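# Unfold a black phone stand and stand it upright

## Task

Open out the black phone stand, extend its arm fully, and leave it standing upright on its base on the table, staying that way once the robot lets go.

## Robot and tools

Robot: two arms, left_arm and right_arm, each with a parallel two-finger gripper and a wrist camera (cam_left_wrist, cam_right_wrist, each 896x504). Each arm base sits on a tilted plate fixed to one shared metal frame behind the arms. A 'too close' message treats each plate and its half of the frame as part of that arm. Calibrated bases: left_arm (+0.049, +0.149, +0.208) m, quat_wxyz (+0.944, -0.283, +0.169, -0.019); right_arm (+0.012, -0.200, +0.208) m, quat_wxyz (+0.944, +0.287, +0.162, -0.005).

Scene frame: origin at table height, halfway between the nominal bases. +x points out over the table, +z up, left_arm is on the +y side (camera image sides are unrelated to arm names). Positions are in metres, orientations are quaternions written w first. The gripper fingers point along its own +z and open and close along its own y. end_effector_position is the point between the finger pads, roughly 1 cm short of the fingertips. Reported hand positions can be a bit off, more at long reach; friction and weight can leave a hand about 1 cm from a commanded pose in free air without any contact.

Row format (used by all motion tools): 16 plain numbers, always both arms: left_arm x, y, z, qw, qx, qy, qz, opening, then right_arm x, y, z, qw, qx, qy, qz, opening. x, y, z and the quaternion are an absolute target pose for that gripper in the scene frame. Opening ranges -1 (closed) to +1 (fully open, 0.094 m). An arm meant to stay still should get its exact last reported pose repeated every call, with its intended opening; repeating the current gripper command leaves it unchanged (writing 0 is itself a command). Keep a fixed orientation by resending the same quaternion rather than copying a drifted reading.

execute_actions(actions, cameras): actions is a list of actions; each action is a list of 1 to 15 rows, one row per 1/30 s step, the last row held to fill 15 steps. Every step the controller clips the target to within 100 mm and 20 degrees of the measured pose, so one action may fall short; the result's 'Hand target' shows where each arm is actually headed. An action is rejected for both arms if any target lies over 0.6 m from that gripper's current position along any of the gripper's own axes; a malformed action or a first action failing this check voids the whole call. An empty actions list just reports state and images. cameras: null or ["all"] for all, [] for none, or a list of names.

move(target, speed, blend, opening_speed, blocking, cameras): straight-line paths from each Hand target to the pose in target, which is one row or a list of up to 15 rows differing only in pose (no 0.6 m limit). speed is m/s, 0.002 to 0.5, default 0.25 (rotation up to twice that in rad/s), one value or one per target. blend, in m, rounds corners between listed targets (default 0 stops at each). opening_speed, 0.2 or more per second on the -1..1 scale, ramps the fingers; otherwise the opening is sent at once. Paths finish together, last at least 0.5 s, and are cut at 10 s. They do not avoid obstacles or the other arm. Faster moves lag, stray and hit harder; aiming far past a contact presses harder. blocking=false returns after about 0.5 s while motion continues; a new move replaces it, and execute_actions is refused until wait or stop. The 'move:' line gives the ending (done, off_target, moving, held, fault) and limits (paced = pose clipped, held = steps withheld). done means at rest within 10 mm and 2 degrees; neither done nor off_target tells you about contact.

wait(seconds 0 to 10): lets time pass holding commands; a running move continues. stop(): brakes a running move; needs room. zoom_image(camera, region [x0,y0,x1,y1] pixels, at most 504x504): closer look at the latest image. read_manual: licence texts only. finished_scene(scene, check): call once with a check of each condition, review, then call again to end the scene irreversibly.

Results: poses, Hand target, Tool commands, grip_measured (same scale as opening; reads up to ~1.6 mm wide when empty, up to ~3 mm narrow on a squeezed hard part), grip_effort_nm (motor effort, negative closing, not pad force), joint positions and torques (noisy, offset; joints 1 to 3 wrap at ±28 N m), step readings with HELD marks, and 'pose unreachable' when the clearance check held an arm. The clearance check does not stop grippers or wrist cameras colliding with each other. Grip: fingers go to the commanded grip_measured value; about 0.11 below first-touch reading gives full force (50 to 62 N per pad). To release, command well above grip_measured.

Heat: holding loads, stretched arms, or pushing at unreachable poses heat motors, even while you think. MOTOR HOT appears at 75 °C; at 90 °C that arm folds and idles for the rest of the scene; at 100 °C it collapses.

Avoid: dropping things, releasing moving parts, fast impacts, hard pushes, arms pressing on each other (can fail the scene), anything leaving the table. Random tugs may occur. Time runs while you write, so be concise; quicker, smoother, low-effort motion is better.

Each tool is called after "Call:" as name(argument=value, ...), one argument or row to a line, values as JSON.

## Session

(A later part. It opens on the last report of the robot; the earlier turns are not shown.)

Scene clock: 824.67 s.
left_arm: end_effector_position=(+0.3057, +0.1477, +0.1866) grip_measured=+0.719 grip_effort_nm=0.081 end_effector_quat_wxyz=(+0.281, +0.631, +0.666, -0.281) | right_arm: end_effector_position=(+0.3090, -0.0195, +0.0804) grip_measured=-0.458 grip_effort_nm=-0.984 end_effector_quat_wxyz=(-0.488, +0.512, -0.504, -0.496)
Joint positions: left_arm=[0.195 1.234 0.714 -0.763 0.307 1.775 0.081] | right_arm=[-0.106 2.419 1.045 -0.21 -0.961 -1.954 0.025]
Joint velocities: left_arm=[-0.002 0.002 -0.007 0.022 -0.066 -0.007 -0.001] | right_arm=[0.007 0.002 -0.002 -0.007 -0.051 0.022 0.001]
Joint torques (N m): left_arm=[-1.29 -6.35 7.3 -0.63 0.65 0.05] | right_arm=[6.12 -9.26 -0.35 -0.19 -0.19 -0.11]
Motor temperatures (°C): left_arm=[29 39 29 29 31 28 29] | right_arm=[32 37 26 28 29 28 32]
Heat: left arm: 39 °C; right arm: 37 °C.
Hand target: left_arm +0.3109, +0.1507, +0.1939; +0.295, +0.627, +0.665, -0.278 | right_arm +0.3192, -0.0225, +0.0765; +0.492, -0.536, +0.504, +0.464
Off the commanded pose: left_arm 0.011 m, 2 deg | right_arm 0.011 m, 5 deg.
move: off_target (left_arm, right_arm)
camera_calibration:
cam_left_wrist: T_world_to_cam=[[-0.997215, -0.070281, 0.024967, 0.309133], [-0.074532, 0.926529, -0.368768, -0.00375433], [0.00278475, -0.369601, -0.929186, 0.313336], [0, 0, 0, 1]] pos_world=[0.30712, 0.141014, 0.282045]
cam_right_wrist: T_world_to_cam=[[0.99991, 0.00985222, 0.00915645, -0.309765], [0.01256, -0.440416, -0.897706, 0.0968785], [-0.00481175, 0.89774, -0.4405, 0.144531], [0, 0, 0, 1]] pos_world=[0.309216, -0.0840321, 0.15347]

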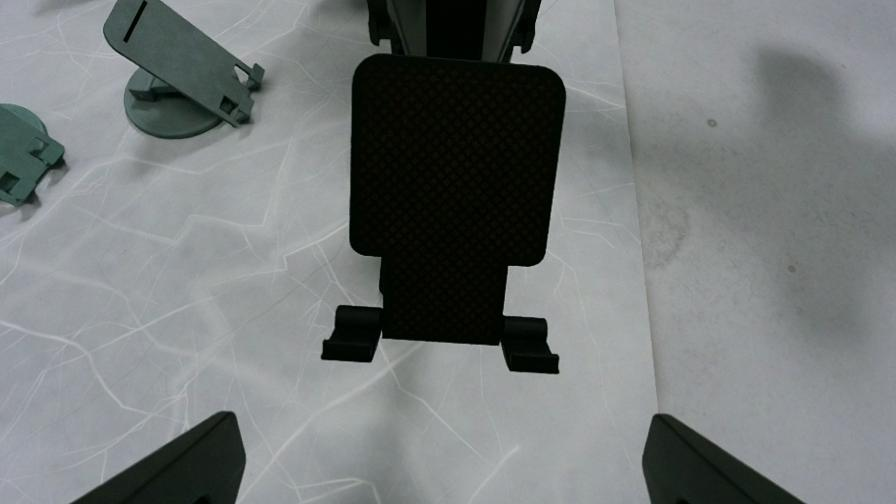

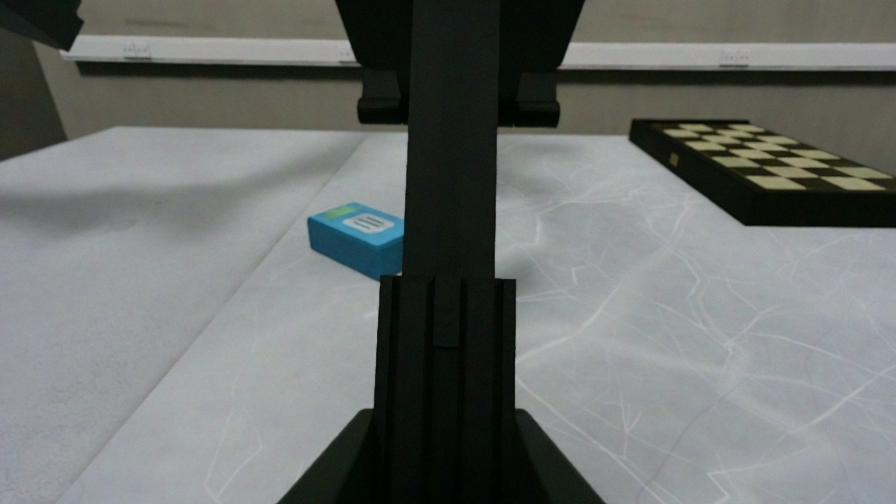

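Call:
move(
  target=[0.312,0.24,0.13,0.3915,0.5782,0.6146,-0.3683,0.72,0.319,-0.022,0.076,0.4923,-0.5372,0.5054,0.4631,-0.65],
  speed=0.15,
)

Call:
zoom_image(
  camera="cam_left_wrist",
  region=[200, 0, 700, 504],
)

Scene clock: 828.63 s.
left_arm: end_effector_position=(+0.3088, +0.2424, +0.1299) grip_measured=+0.719 grip_effort_nm=0.081 end_effector_quat_wxyz=(+0.285, +0.542, +0.719, -0.328) | right_arm: end_effector_position=(+0.3090, -0.0195, +0.0804) grip_measured=-0.458 grip_effort_nm=-0.984 end_effector_quat_wxyz=(-0.489, +0.512, -0.504, -0.495)
Joint positions: left_arm=[0.691 1.535 0.968 -0.935 0.488 2.099 0.081] | right_arm=[-0.106 2.419 1.045 -0.21 -0.961 -1.955 0.025]
Joint velocities: left_arm=[-0.007 -0.017 -0.012 -0.022 -0.007 -0.051 -0.001] | right_arm=[-0.002 0.007 0.002 0.007 -0.037 -0.007 -0.001]
Joint torques (N m): left_arm=[-1.18 -5.78 5.79 -1.39 0.55 0.06] | right_arm=[6.22 -9.16 -0.35 -0.12 -0.2 -0.08]
Motor temperatures (°C): left_arm=[29 39 29 29 31 28 28] | right_arm=[32 38 26 27 29 28 32]
Heat: left arm: 39 °C; right arm: 38 °C.
Hand target: left_arm +0.3099, +0.2402, +0.1284; +0.291, +0.536, +0.716, -0.339 | right_arm +0.3192, -0.0225, +0.0765; +0.493, -0.537, +0.504, +0.464
Off the commanded pose: left_arm 0.004 m, 18 deg | right_arm 0.011 m, 5 deg.
joint sent to its limit (left arm) — joint 6 (wrist roll), upper limit. The joint targets are off in orientation, not in position.
move: off_target (left_arm, right_arm)
camera_calibration:
cam_left_wrist: T_world_to_cam=[[-0.960552, -0.220935, 0.1689, 0.326743], [-0.273185, 0.863303, -0.424355, -0.0282065], [-0.0520571, -0.453756, -0.889604, 0.327824], [0, 0, 0, 1]] pos_world=[0.323213, 0.245292, 0.224477]
cam_right_wrist: T_world_to_cam=[[0.999902, 0.0098764, 0.00991897, -0.309824], [0.0132552, -0.440406, -0.897701, 0.0966635], [-0.00449768, 0.897745, -0.440494, 0.144433], [0, 0, 0, 1]] pos_world=[0.309161, -0.0840329, 0.15347]

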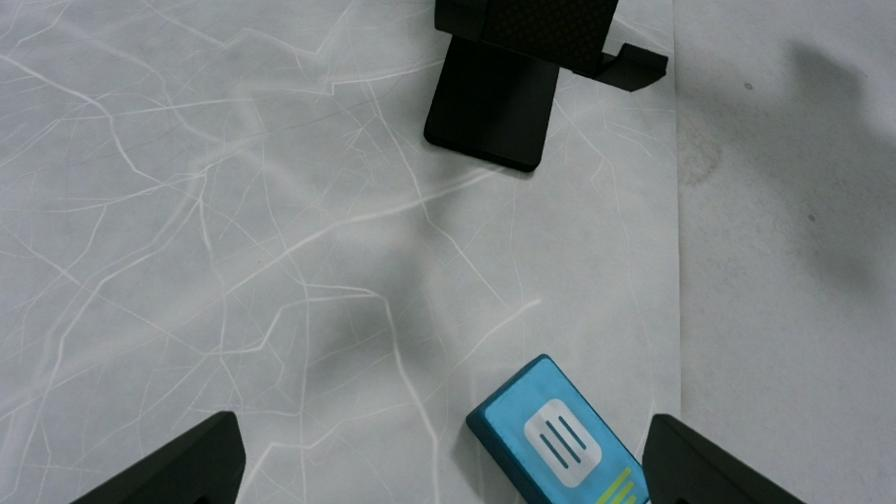

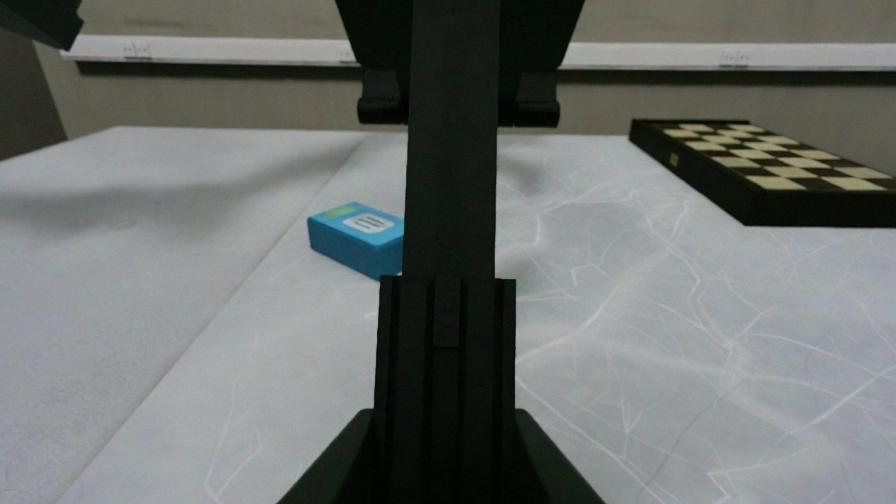

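Scaled by 1.000.

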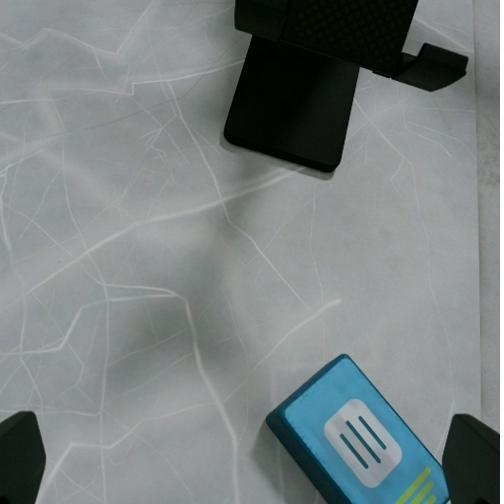

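Call:
move(
  target=[0.312,0.23,0.14,0.2785,0.5276,0.7186,-0.3582,0.3,0.319,-0.022,0.060,0.4923,-0.5372,0.5054,0.4631,-0.65],
  speed=0.03,
)

Call:
zoom_image(
  camera="cam_right_wrist",
  region=[200, 0, 700, 504],
)

Scene clock: 833.80 s.
left_arm: end_effector_position=(+0.3071, +0.2316, +0.1374) grip_measured=+0.301 grip_effort_nm=-0.051 end_effector_quat_wxyz=(+0.275, +0.527, +0.722, -0.354) | right_arm: end_effector_position=(+0.3178, -0.0221, +0.0787) grip_measured=-0.458 grip_effort_nm=-0.984 end_effector_quat_wxyz=(-0.496, +0.518, -0.501, -0.485)
Joint positions: left_arm=[0.658 1.535 0.968 -0.967 0.488 2.038 0.061] | right_arm=[-0.109 2.419 1.073 -0.225 -0.96 -1.973 0.025]
Joint velocities: left_arm=[-0.017 -0.017 0.017 -0.037 -0.007 0.007 0] | right_arm=[-0.012 0.002 -0.007 0.022 -0.081 -0.007 -0.001]
Joint torques (N m): left_arm=[-3.07 -7.15 6.15 -1.41 0.44 -0.08] | right_arm=[4.62 -5.34 0.68 -0.21 -0.18 -0.32]
Motor temperatures (°C): left_arm=[29 39 29 29 31 28 28] | right_arm=[32 38 26 27 29 28 32]
Heat: left arm: 39 °C; right arm: 38 °C.
Hand target: left_arm +0.3120, +0.2298, +0.1399; +0.279, +0.527, +0.718, -0.358 | right_arm +0.3188, -0.0229, +0.0608; +0.492, -0.537, +0.505, +0.463
Off the commanded pose: left_arm 0.006 m, 1 deg | right_arm 0.019 m, 3 deg.
move: off_target (right_arm)
camera_calibration:
cam_left_wrist: T_world_to_cam=[[-0.94853, -0.21872, 0.229025, 0.309048], [-0.30099, 0.84749, -0.437225, -0.00226016], [-0.0984668, -0.483655, -0.869702, 0.347936], [0, 0, 0, 1]] pos_world=[0.326721, 0.237792, 0.230833]
cam_right_wrist: T_world_to_cam=[[0.999334, 0.00277652, 0.0363812, -0.320699], [0.0338146, -0.445047, -0.894869, 0.0870599], [0.0137067, 0.895503, -0.444845, 0.140545], [0, 0, 0, 1]] pos_world=[0.315615, -0.0862225, 0.152095]

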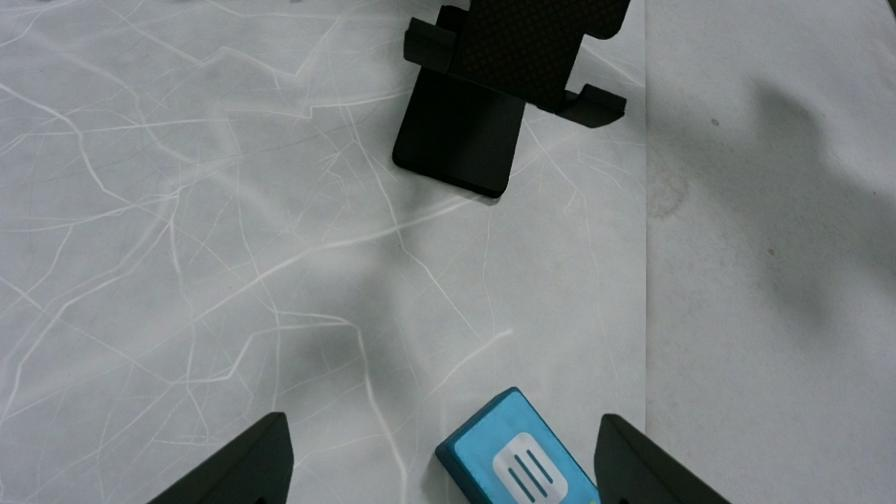

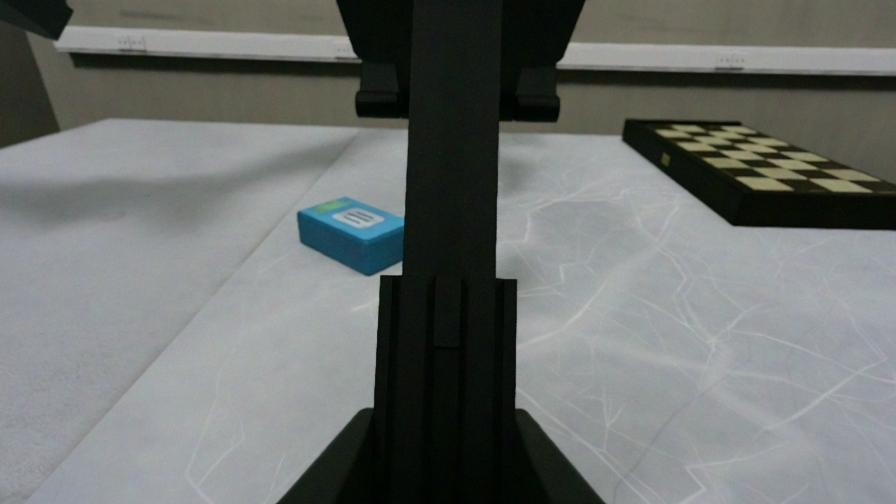

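Scaled by 1.000.

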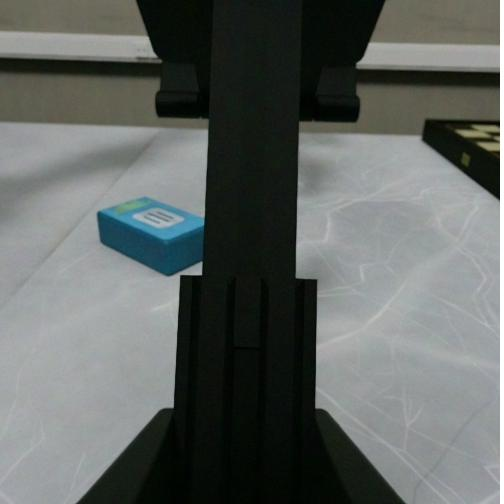

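Call:
move(
  target=[0.312,0.23,0.14,0.2785,0.5276,0.7186,-0.3582,0.3,0.319,-0.022,0.050,0.4923,-0.5372,0.5054,0.4631,-0.65],
  speed=0.03,
)

Call:
zoom_image(
  camera="cam_left_wrist",
  region=[200, 0, 700, 500],
)

Scene clock: 844.57 s.
left_arm: end_effector_position=(+0.3086, +0.2330, +0.1377) grip_measured=+0.301 grip_effort_nm=-0.046 end_effector_quat_wxyz=(+0.275, +0.527, +0.723, -0.352) | right_arm: end_effector_position=(+0.3206, -0.0248, +0.0742) grip_measured=-0.458 grip_effort_nm=-0.984 end_effector_quat_wxyz=(-0.500, +0.513, -0.499, -0.487)
Joint positions: left_arm=[0.658 1.535 0.974 -0.969 0.488 2.037 0.061] | right_arm=[-0.125 2.441 1.104 -0.258 -0.973 -2 0.025]
Joint velocities: left_arm=[-0.002 0.012 -0.002 0.007 -0.007 0.022 0] | right_arm=[-0.012 0.007 -0.002 0.037 0.051 -0.007 -0.001]
Joint torques (N m): left_arm=[-3.04 -7.12 5.71 -1.37 0.42 -0.06] | right_arm=[4.45 -4.49 0.84 -0.07 -0.06 -0.3]
Motor temperatures (°C): left_arm=[29 40 30 30 31 28 28] | right_arm=[32 37 26 27 29 28 32]
Heat: left arm: 40 °C; right arm: 37 °C.
Hand target: left_arm +0.3121, +0.2300, +0.1400; +0.279, +0.527, +0.718, -0.358 | right_arm +0.3187, -0.0234, +0.0512; +0.492, -0.537, +0.505, +0.463
Off the commanded pose: left_arm 0.005 m, 1 deg | right_arm 0.024 m, 4 deg.
move: off_target (right_arm)
camera_calibration:
cam_left_wrist: T_world_to_cam=[[-0.948662, -0.22091, 0.226362, 0.311628], [-0.301458, 0.848111, -0.435697, -0.00303469], [-0.0957303, -0.481567, -0.871165, 0.347921], [0, 0, 0, 1]] pos_world=[0.328022, 0.238963, 0.231234]
cam_right_wrist: T_world_to_cam=[[0.999361, -0.00282086, 0.0356417, -0.323381], [0.0308799, -0.434338, -0.90022, 0.0832758], [0.01802, 0.900745, -0.433974, 0.138892], [0, 0, 0, 1]] pos_world=[0.3181, -0.0898488, 0.146768]

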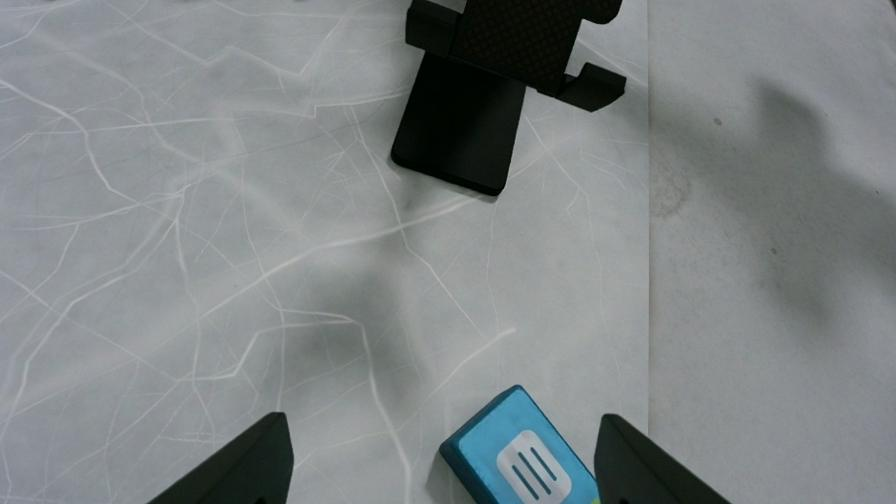

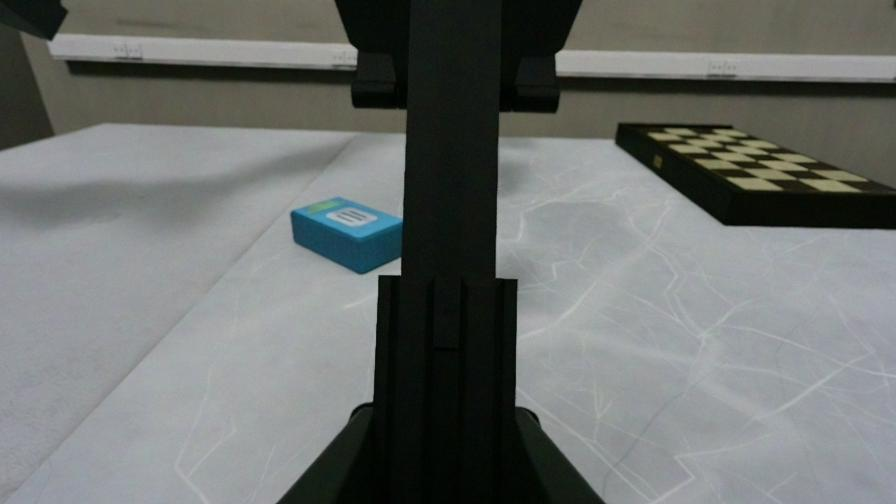

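Scaled by 1.008.

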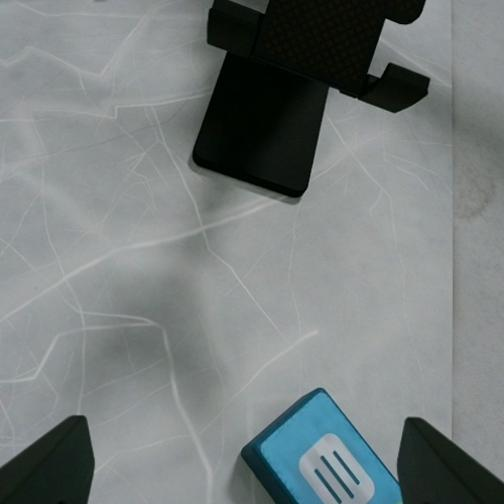

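Call:
move(
  target=[0.312,0.23,0.14,0.2785,0.5276,0.7186,-0.3582,0.3,0.319,-0.018,0.040,0.4923,-0.5372,0.5054,0.4631,-0.65],
  speed=0.03,
)

Call:
zoom_image(
  camera="cam_left_wrist",
  region=[350, 0, 680, 240],
)

Call:
zoom_image(
  camera="cam_right_wrist",
  region=[200, 0, 700, 500],
)

Scene clock: 849.47 s.
left_arm: end_effector_position=(+0.3086, +0.2330, +0.1377) grip_measured=+0.301 grip_effort_nm=-0.046 end_effector_quat_wxyz=(+0.275, +0.527, +0.723, -0.353) | right_arm: end_effector_position=(+0.3236, -0.0240, +0.0709) grip_measured=-0.458 grip_effort_nm=-0.989 end_effector_quat_wxyz=(-0.502, +0.513, -0.498, -0.486)
Joint positions: left_arm=[0.658 1.535 0.974 -0.97 0.488 2.037 0.061] | right_arm=[-0.127 2.455 1.123 -0.26 -0.975 -2.004 0.025]
Joint velocities: left_arm=[0.002 -0.032 0.007 -0.037 -0.022 -0.037 0] | right_arm=[-0.002 -0.002 0.007 -0.051 -0.007 -0.007 0]
Joint torques (N m): left_arm=[-3.08 -7.13 5.61 -1.38 0.44 -0.09] | right_arm=[4.21 -2.74 1.37 0.02 -0.03 -0.36]
Motor temperatures (°C): left_arm=[29 40 30 30 31 28 28] | right_arm=[32 36 26 27 29 28 32]
Heat: left arm: 40 °C; right arm: 36 °C.
Hand target: left_arm +0.3120, +0.2299, +0.1400; +0.279, +0.527, +0.718, -0.358 | right_arm +0.3183, -0.0198, +0.0422; +0.492, -0.537, +0.505, +0.464
Off the commanded pose: left_arm 0.005 m, 1 deg | right_arm 0.032 m, 4 deg.
move: off_target (right_arm)
camera_calibration:
cam_left_wrist: T_world_to_cam=[[-0.948617, -0.22077, 0.226684, 0.311459], [-0.301504, 0.848034, -0.435813, -0.00295328], [-0.0960216, -0.481766, -0.871023, 0.348055], [0, 0, 0, 1]] pos_world=[0.327986, 0.238946, 0.231274]
cam_right_wrist: T_world_to_cam=[[0.999173, -0.00581069, 0.0402409, -0.326552], [0.033751, -0.433332, -0.900602, 0.0797156], [0.0226708, 0.901216, -0.432777, 0.135087], [0, 0, 0, 1]] pos_world=[0.320529, -0.0890969, 0.143395]

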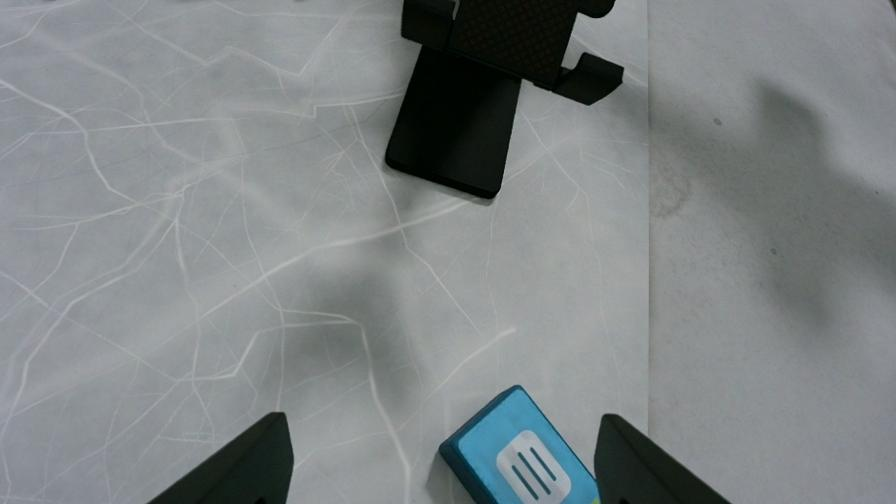

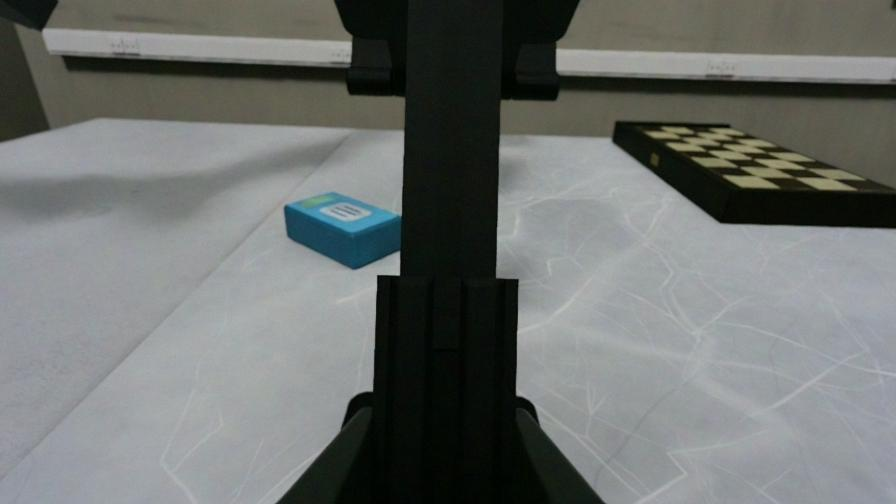

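Scaled by 1.527.

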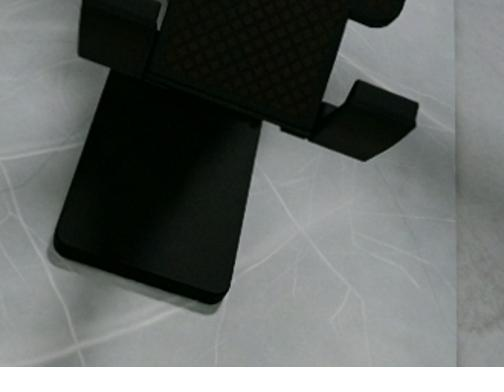

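Scaled by 1.008.

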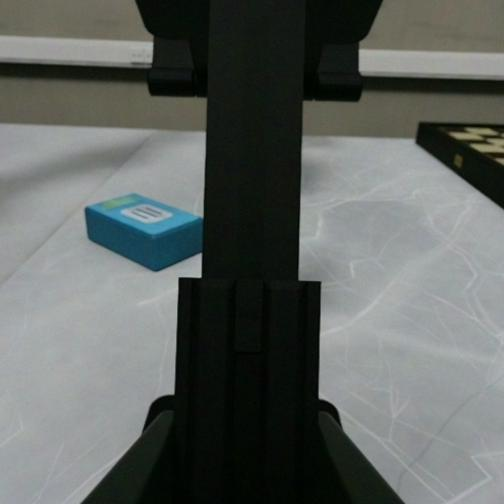

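Call:
move(
  target=[0.312,0.23,0.14,0.2785,0.5276,0.7186,-0.3582,0.3,0.321,-0.020,0.054,0.4923,-0.5372,0.5054,0.4631,-0.65],
  speed=0.03,
)

Call:
zoom_image(
  camera="cam_left_wrist",
  region=[350, 80, 560, 230],
)

Scene clock: 853.33 s.
left_arm: end_effector_position=(+0.3085, +0.2329, +0.1378) grip_measured=+0.301 grip_effort_nm=-0.051 end_effector_quat_wxyz=(+0.275, +0.526, +0.723, -0.353) | right_arm: end_effector_position=(+0.3233, -0.0234, +0.0711) grip_measured=-0.459 grip_effort_nm=-0.984 end_effector_quat_wxyz=(-0.502, +0.513, -0.499, -0.486)
Joint positions: left_arm=[0.658 1.535 0.974 -0.97 0.488 2.036 0.061] | right_arm=[-0.125 2.455 1.12 -0.255 -0.975 -1.999 0.025]
Joint velocities: left_arm=[-0.012 -0.007 0.002 0.051 0.007 -0.022 -0.001] | right_arm=[-0.012 -0.002 -0.002 -0.007 -0.007 0.007 0]
Joint torques (N m): left_arm=[-3.06 -6.99 5.61 -1.37 0.44 -0.1] | right_arm=[5.57 -6.05 -0.47 0.01 0 -0.08]
Motor temperatures (°C): left_arm=[29 40 30 30 31 28 28] | right_arm=[32 36 26 27 29 28 32]
Heat: left arm: 40 °C; right arm: 36 °C.
Hand target: left_arm +0.3119, +0.2299, +0.1400; +0.279, +0.527, +0.718, -0.358 | right_arm +0.3213, -0.0208, +0.0547; +0.492, -0.537, +0.504, +0.464
Off the commanded pose: left_arm 0.005 m, 1 deg | right_arm 0.018 m, 4 deg.
move: off_target (right_arm)
camera_calibration:
cam_left_wrist: T_world_to_cam=[[-0.948453, -0.220844, 0.227298, 0.311263], [-0.301878, 0.847885, -0.435845, -0.00276539], [-0.0964683, -0.481995, -0.870847, 0.348239], [0, 0, 0, 1]] pos_world=[0.327978, 0.238935, 0.231308]
cam_right_wrist: T_world_to_cam=[[0.999259, -0.0058701, 0.038035, -0.326134], [0.0317362, -0.433364, -0.90066, 0.0807889], [0.0217699, 0.9012, -0.432857, 0.134935], [0, 0, 0, 1]] pos_world=[0.320391, -0.0885071, 0.143575]

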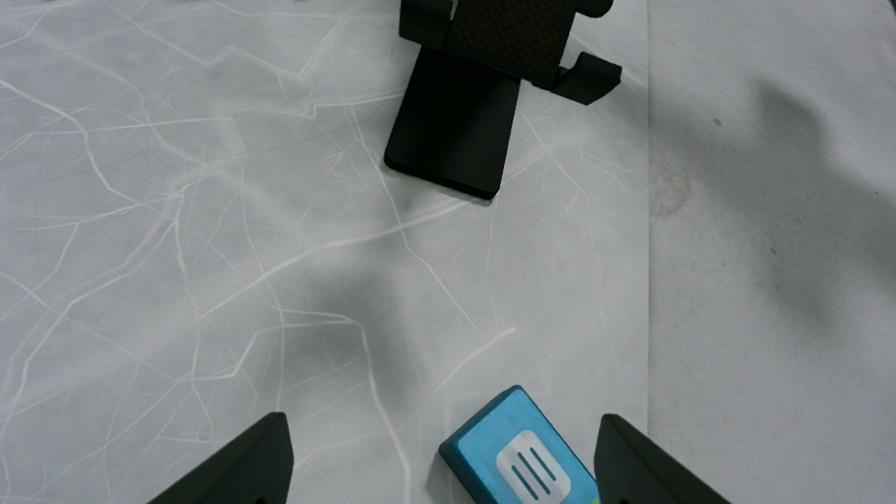

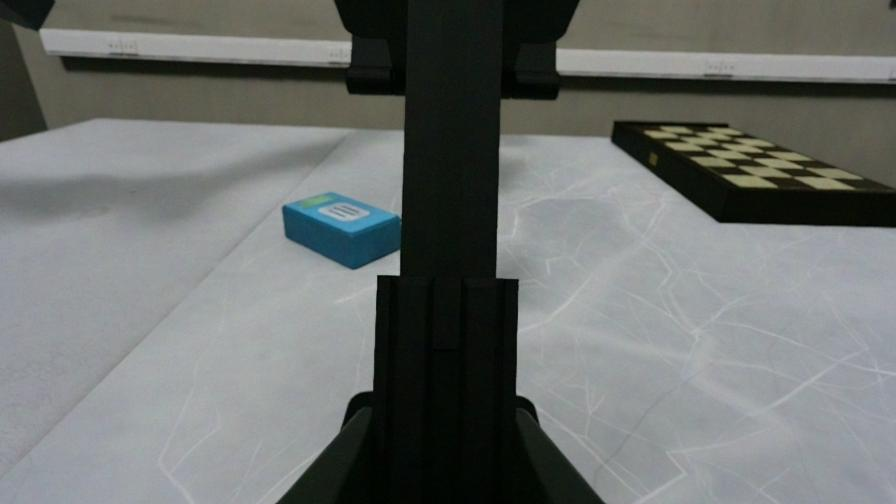

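Scaled by 2.400.

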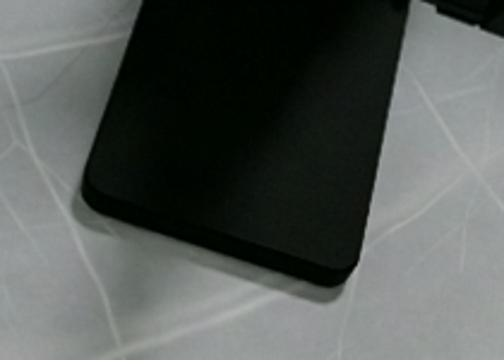

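Call:
move(
  target=[0.312,0.23,0.14,0.2785,0.5276,0.7186,-0.3582,0.3,0.321,-0.0208,0.0547,0.4923,-0.5372,0.5054,0.4631,-0.38],
  speed=0.03,
  opening_speed=0.2,
)

Call:
zoom_image(
  camera="cam_left_wrist",
  region=[350, 0, 680, 240],
)

Scene clock: 857.30 s.
left_arm: end_effector_position=(+0.3085, +0.2329, +0.1378) grip_measured=+0.301 grip_effort_nm=-0.051 end_effector_quat_wxyz=(+0.275, +0.526, +0.723, -0.353) | right_arm: end_effector_position=(+0.3246, -0.0238, +0.0593) grip_measured=-0.383 grip_effort_nm=0.183 end_effector_quat_wxyz=(-0.492, +0.535, -0.505, -0.464)
Joint positions: left_arm=[0.658 1.535 0.974 -0.97 0.488 2.036 0.061] | right_arm=[-0.125 2.455 1.117 -0.216 -0.918 -1.998 0.029]
Joint velocities: left_arm=[-0.012 0.002 -0.017 0.037 -0.022 0.007 0] | right_arm=[-0.012 -0.012 -0.007 0.022 0.022 -0.037 0]
Joint torques (N m): left_arm=[-3.1 -7.08 5.59 -1.35 0.43 -0.08] | right_arm=[5.56 -6.34 -0.5 -0.33 -0.66 -0.08]
Motor temperatures (°C): left_arm=[29 40 30 30 31 28 27] | right_arm=[32 36 26 27 29 28 32]
Heat: left arm: 40 °C; right arm: 36 °C.
Hand target: left_arm +0.3120, +0.2299, +0.1400; +0.279, +0.527, +0.718, -0.358 | right_arm +0.3210, -0.0208, +0.0548; -0.492, +0.537, -0.505, -0.463
Off the commanded pose: left_arm 0.005 m, 1 deg | right_arm 0.007 m, 0 deg.
move: done
camera_calibration:
cam_left_wrist: T_world_to_cam=[[-0.948453, -0.220844, 0.227298, 0.311263], [-0.301878, 0.847885, -0.435845, -0.00276539], [-0.0964683, -0.481995, -0.870847, 0.348239], [0, 0, 0, 1]] pos_world=[0.327978, 0.238935, 0.231308]
cam_right_wrist: T_world_to_cam=[[0.997752, 0.000537371, 0.0670102, -0.32809], [0.0587886, -0.486981, -0.871432, 0.0581706], [0.0321644, 0.873412, -0.485918, 0.129308], [0, 0, 0, 1]] pos_world=[0.319774, -0.084435, 0.13551]

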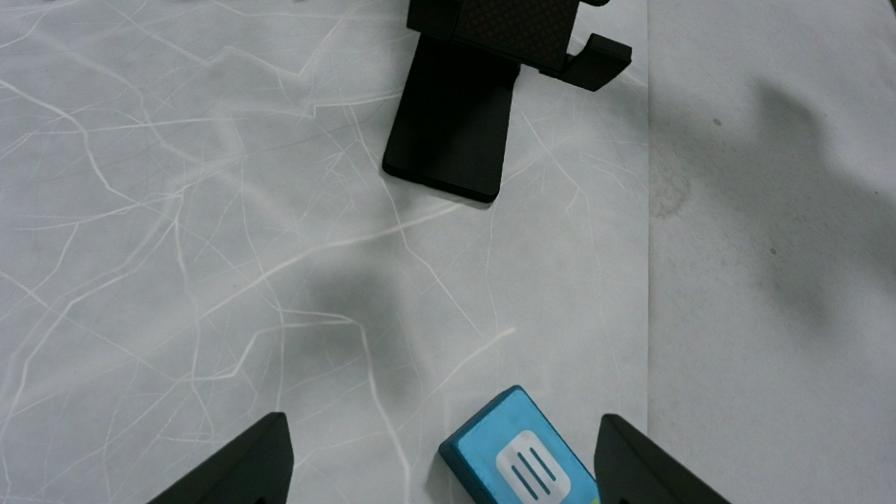

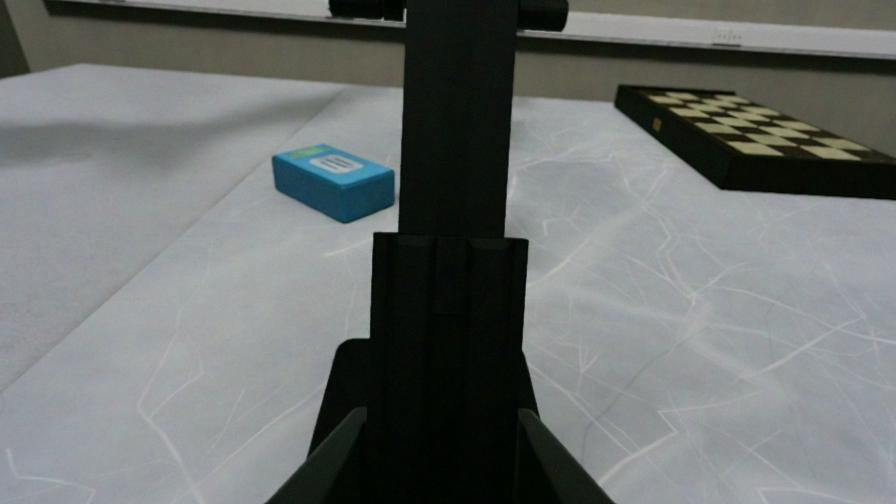

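Scaled by 1.527.

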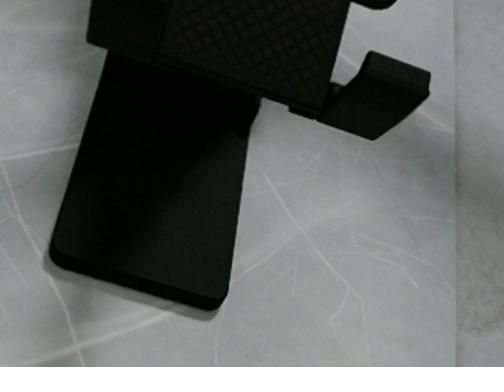

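Call:
move(
  target=[0.312,0.23,0.14,0.2785,0.5276,0.7186,-0.3582,0.3,0.321,-0.0208,0.0547,0.4923,-0.5372,0.5054,0.4631,0.05],
  speed=0.03,
  opening_speed=0.5,
  cameras=["cam_right_wrist"],
)

Call:
move(
  target=[0.312,0.23,0.14,0.2785,0.5276,0.7186,-0.3582,0.3,0.313,-0.17,0.07,0.4923,-0.5372,0.5054,0.4631,0.05],
  speed=0.08,
)

Call:
zoom_image(
  camera="cam_right_wrist",
  region=[200, 0, 700, 500],
)

Scene clock: 862.53 s.
left_arm: end_effector_position=(+0.3085, +0.2329, +0.1378) grip_measured=+0.301 grip_effort_nm=-0.051 end_effector_quat_wxyz=(+0.275, +0.526, +0.723, -0.353) | right_arm: end_effector_position=(+0.3252, -0.0239, +0.0587) grip_measured=+0.047 grip_effort_nm=0.193 end_effector_quat_wxyz=(-0.493, +0.537, -0.506, -0.462)
Joint positions: left_arm=[0.658 1.535 0.974 -0.97 0.488 2.036 0.061] | right_arm=[-0.125 2.455 1.117 -0.212 -0.916 -1.998 0.049]
Joint velocities: left_arm=[0.002 0.002 -0.017 0.007 0.007 -0.022 0] | right_arm=[0.002 0.007 -0.012 0.095 -0.007 -0.007 0]
Joint torques (N m): left_arm=[-3.07 -7.16 5.6 -1.36 0.43 -0.08] | right_arm=[5.78 -6.41 -0.7 -0.32 -0.63 -0.07]
Motor temperatures (°C): left_arm=[29 40 30 30 31 28 27] | right_arm=[32 35 26 27 29 28 32]
Heat: left arm: 40 °C; right arm: 35 °C.
Hand target: left_arm +0.3119, +0.2299, +0.1400; +0.279, +0.527, +0.718, -0.358 | right_arm +0.3210, -0.0208, +0.0547; -0.492, +0.537, -0.505, -0.463
Off the commanded pose: left_arm 0.005 m, 1 deg | right_arm 0.007 m, 0 deg.
move: done
camera_calibration:
cam_right_wrist: T_world_to_cam=[[0.997491, -0.000861042, 0.0707828, -0.328859], [0.0613024, -0.489501, -0.869845, 0.056605], [0.0353973, 0.872002, -0.488221, 0.128087], [0, 0, 0, 1]] pos_world=[0.32003, -0.0842672, 0.13505]
Images, in order (width x height): cam_right_wrist 896x504.

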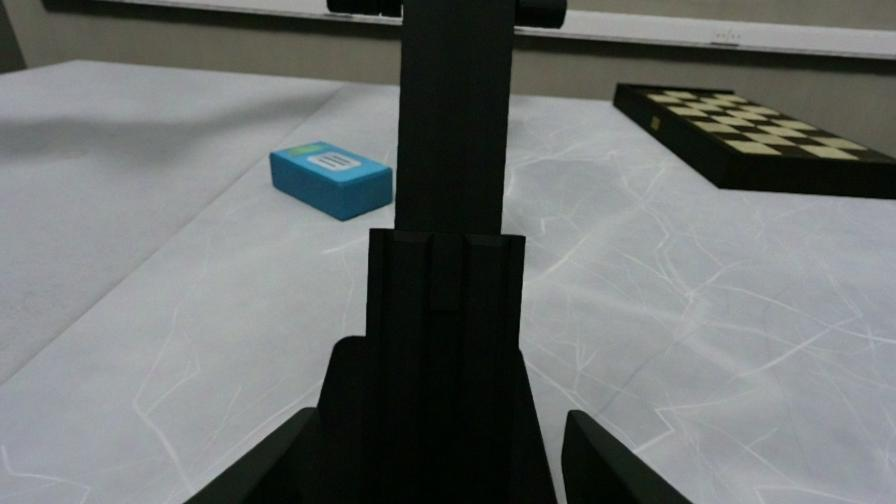

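Scene clock: 865.53 s.
left_arm: end_effector_position=(+0.3085, +0.2329, +0.1378) grip_measured=+0.301 grip_effort_nm=-0.051 end_effector_quat_wxyz=(+0.275, +0.526, +0.723, -0.353) | right_arm: end_effector_position=(+0.3066, -0.1652, +0.0660) grip_measured=+0.047 grip_effort_nm=0.188 end_effector_quat_wxyz=(-0.418, +0.495, -0.628, -0.432)
Joint positions: left_arm=[0.658 1.535 0.974 -0.97 0.488 2.036 0.061] | right_arm=[-0.452 2.096 0.995 -0.548 -0.783 -2.076 0.049]
Joint velocities: left_arm=[0.007 0.017 0.007 -0.007 0.022 0.007 0] | right_arm=[-0.002 -0.002 0.007 -0.066 0.037 0.007 -0.001]
Joint torques (N m): left_arm=[-3.1 -7.08 5.57 -1.39 0.43 -0.08] | right_arm=[3.47 -9.43 0.36 -1.1 -0.52 -0.19]
Motor temperatures (°C): left_arm=[29 40 30 30 31 28 27] | right_arm=[32 36 26 28 29 28 32]
Heat: left arm: 40 °C; right arm: 36 °C.
Hand target: left_arm +0.3120, +0.2299, +0.1400; +0.279, +0.527, +0.718, -0.358 | right_arm +0.3103, -0.1700, +0.0701; +0.422, -0.501, +0.626, +0.424
Off the commanded pose: left_arm 0.005 m, 1 deg | right_arm 0.009 m, 17 deg.
joint sent to its limit (right arm) — joint 6 (wrist roll), lower limit. The joint targets are off in orientation, not in position.
move: off_target (right_arm)
camera_calibration:
cam_left_wrist: T_world_to_cam=[[-0.948409, -0.220704, 0.227619, 0.311094], [-0.301924, 0.847809, -0.435961, -0.00268401], [-0.0967595, -0.482193, -0.870705, 0.348372], [0, 0, 0, 1]] pos_world=[0.327942, 0.238918, 0.231348]
cam_right_wrist: T_world_to_cam=[[0.983082, -0.140033, -0.118069, -0.317042], [-0.180494, -0.630926, -0.754556, 0.0381245], [0.03117, 0.763101, -0.645527, 0.249277], [0, 0, 0, 1]] pos_world=[0.31079, -0.210566, 0.152249]

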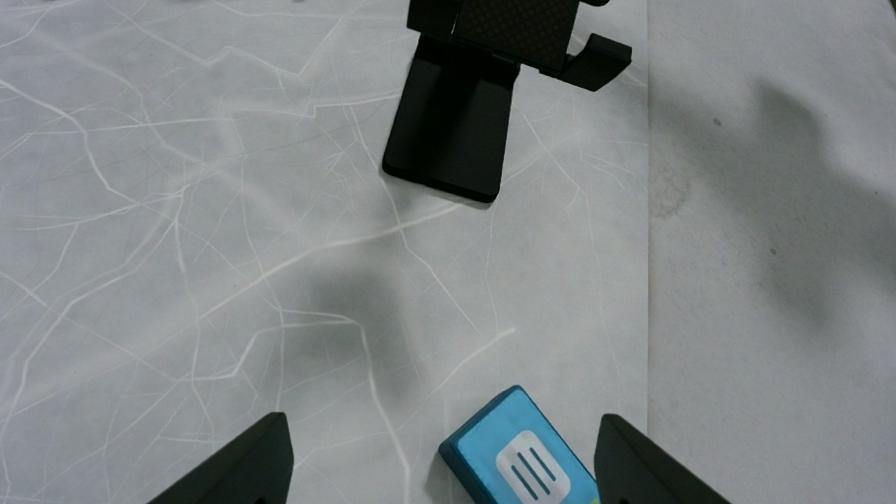

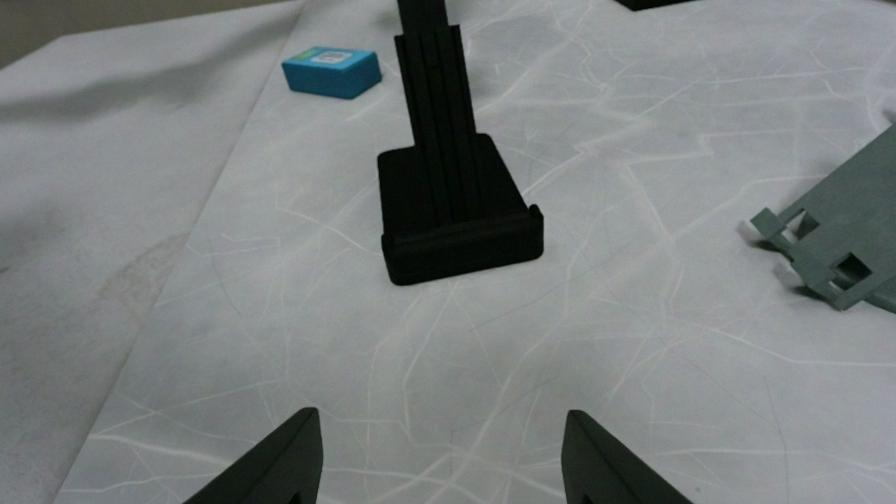

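Scaled by 1.008.

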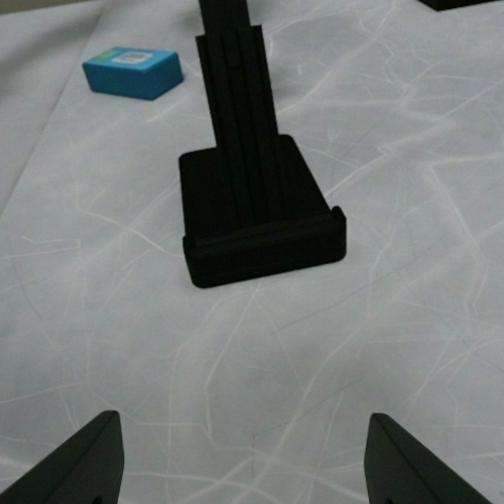

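Call:
move(
  target=[0.31,0.21,0.23,0.2785,0.5276,0.7186,-0.3582,0.3,0.313,-0.19,0.11,0.3428,-0.6311,0.5937,0.3644,0.05],
  speed=0.15,
)

Call:
zoom_image(
  camera="cam_left_wrist",
  region=[300, 0, 700, 400],
)

Call:
zoom_image(
  camera="cam_right_wrist",
  region=[200, 0, 700, 500],
)

Scene clock: 871.87 s.
left_arm: end_effector_position=(+0.3091, +0.2102, +0.2232) grip_measured=+0.301 grip_effort_nm=-0.051 end_effector_quat_wxyz=(+0.274, +0.523, +0.722, -0.362) | right_arm: end_effector_position=(+0.3090, -0.1873, +0.1033) grip_measured=+0.047 grip_effort_nm=0.188 end_effector_quat_wxyz=(-0.336, +0.621, -0.604, -0.371)
Joint positions: left_arm=[0.473 1.266 0.974 -1.16 0.479 1.826 0.061] | right_arm=[-0.327 1.845 0.993 -0.694 -0.501 -2.076 0.049]
Joint velocities: left_arm=[0.012 -0.012 0.007 -0.037 0.022 0.022 0] | right_arm=[0.002 0.002 -0.017 0.081 0.037 0.007 0.001]
Joint torques (N m): left_arm=[-3.02 -8.1 6.75 -1.14 0.45 -0.11] | right_arm=[4.88 -9.73 1.51 -0.95 -0.5 -0.15]
Motor temperatures (°C): left_arm=[29 41 30 30 31 28 27] | right_arm=[32 36 26 28 29 28 31]
Heat: left arm: 41 °C; right arm: 36 °C.
Hand target: left_arm +0.3108, +0.2097, +0.2306; +0.280, +0.527, +0.719, -0.357 | right_arm +0.3123, -0.1886, +0.1110; -0.341, +0.629, -0.597, -0.363
Off the commanded pose: left_arm 0.007 m, 1 deg | right_arm 0.008 m, 2 deg.
joint sent to its limit (right arm) — joint 6 (wrist roll), lower limit. The joint targets still meet the commanded pose.
move: done
camera_calibration:
cam_left_wrist: T_world_to_cam=[[-0.945849, -0.215561, 0.242698, 0.28202], [-0.305895, 0.84208, -0.444217, 0.0582169], [-0.108616, -0.494403, -0.86242, 0.416258], [0, 0, 0, 1]] pos_world=[0.329768, 0.217568, 0.316404]
cam_right_wrist: T_world_to_cam=[[0.998792, 0.0449561, -0.0198482, -0.298452], [0.0249196, -0.811437, -0.583908, -0.0621784], [-0.0423557, 0.582708, -0.811577, 0.296153], [0, 0, 0, 1]] pos_world=[0.312185, -0.209608, 0.198121]

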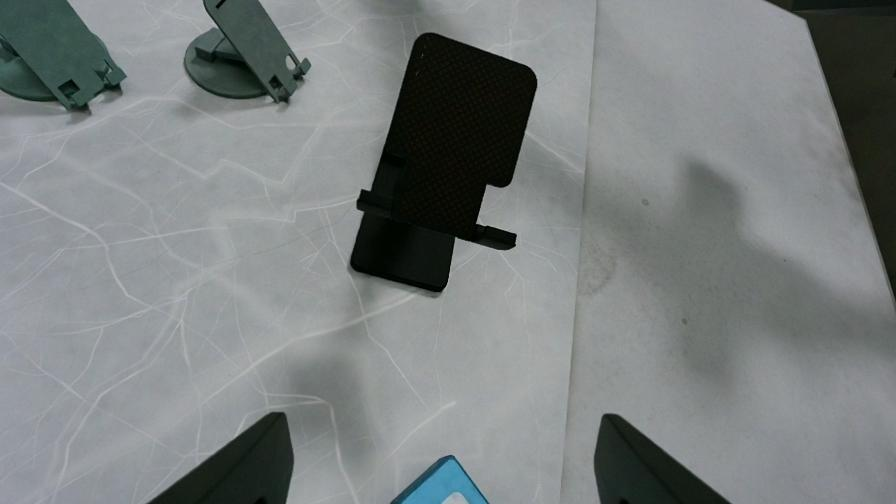

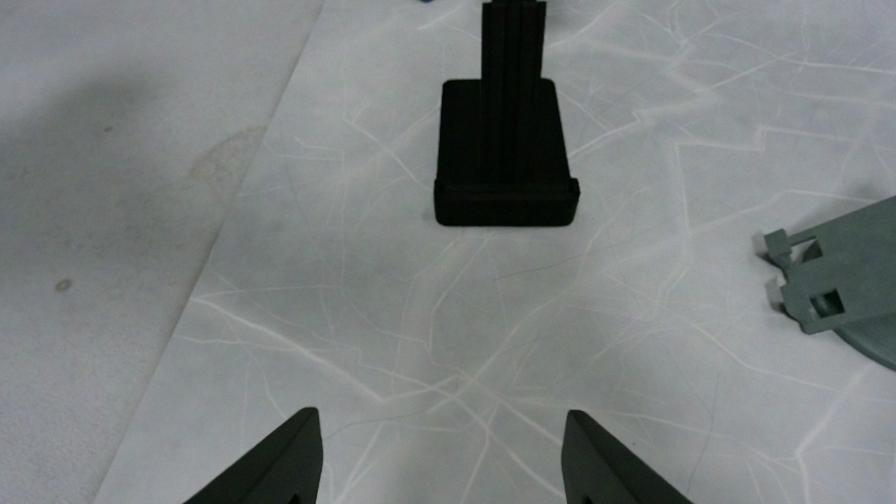

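Scaled by 1.260.

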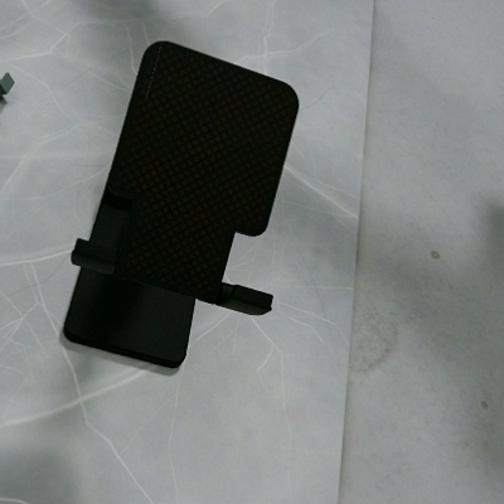

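Scaled by 1.008.

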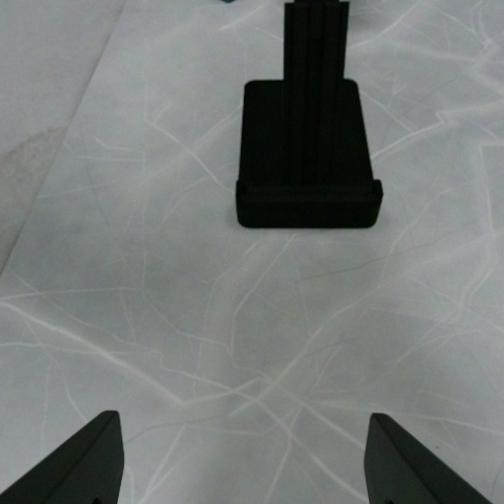

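Call:
finished_scene(
  scene=1,
  check="Stand on its base: both cameras show base flat, thin tail shadow, both grippers clear. Arm raised over the base, telescope pulled fully out earlier (inner section visible beyond the outer tube), cradle opened with face to +y/up, hooks out. Not shown: exact joint angles; arm lean or telescope extension could be short of a hidden threshold; nearest risk is incomplete telescope.",
)

This call ended nothing. Check each condition that your pictures could not show: look closer or test it, and mend what is not met. Then call finished_scene again.

Call:
finished_scene(
  scene=1,
  check="Base flat on table, grippers clear, arm raised ~58 deg, length ~163 mm (folded <124 mm) so telescope out, cradle opened facing +y/up, hooks out. Cannot show exact joint thresholds; a slight shortfall could be missed.",
)

The scene is finished: the task was done.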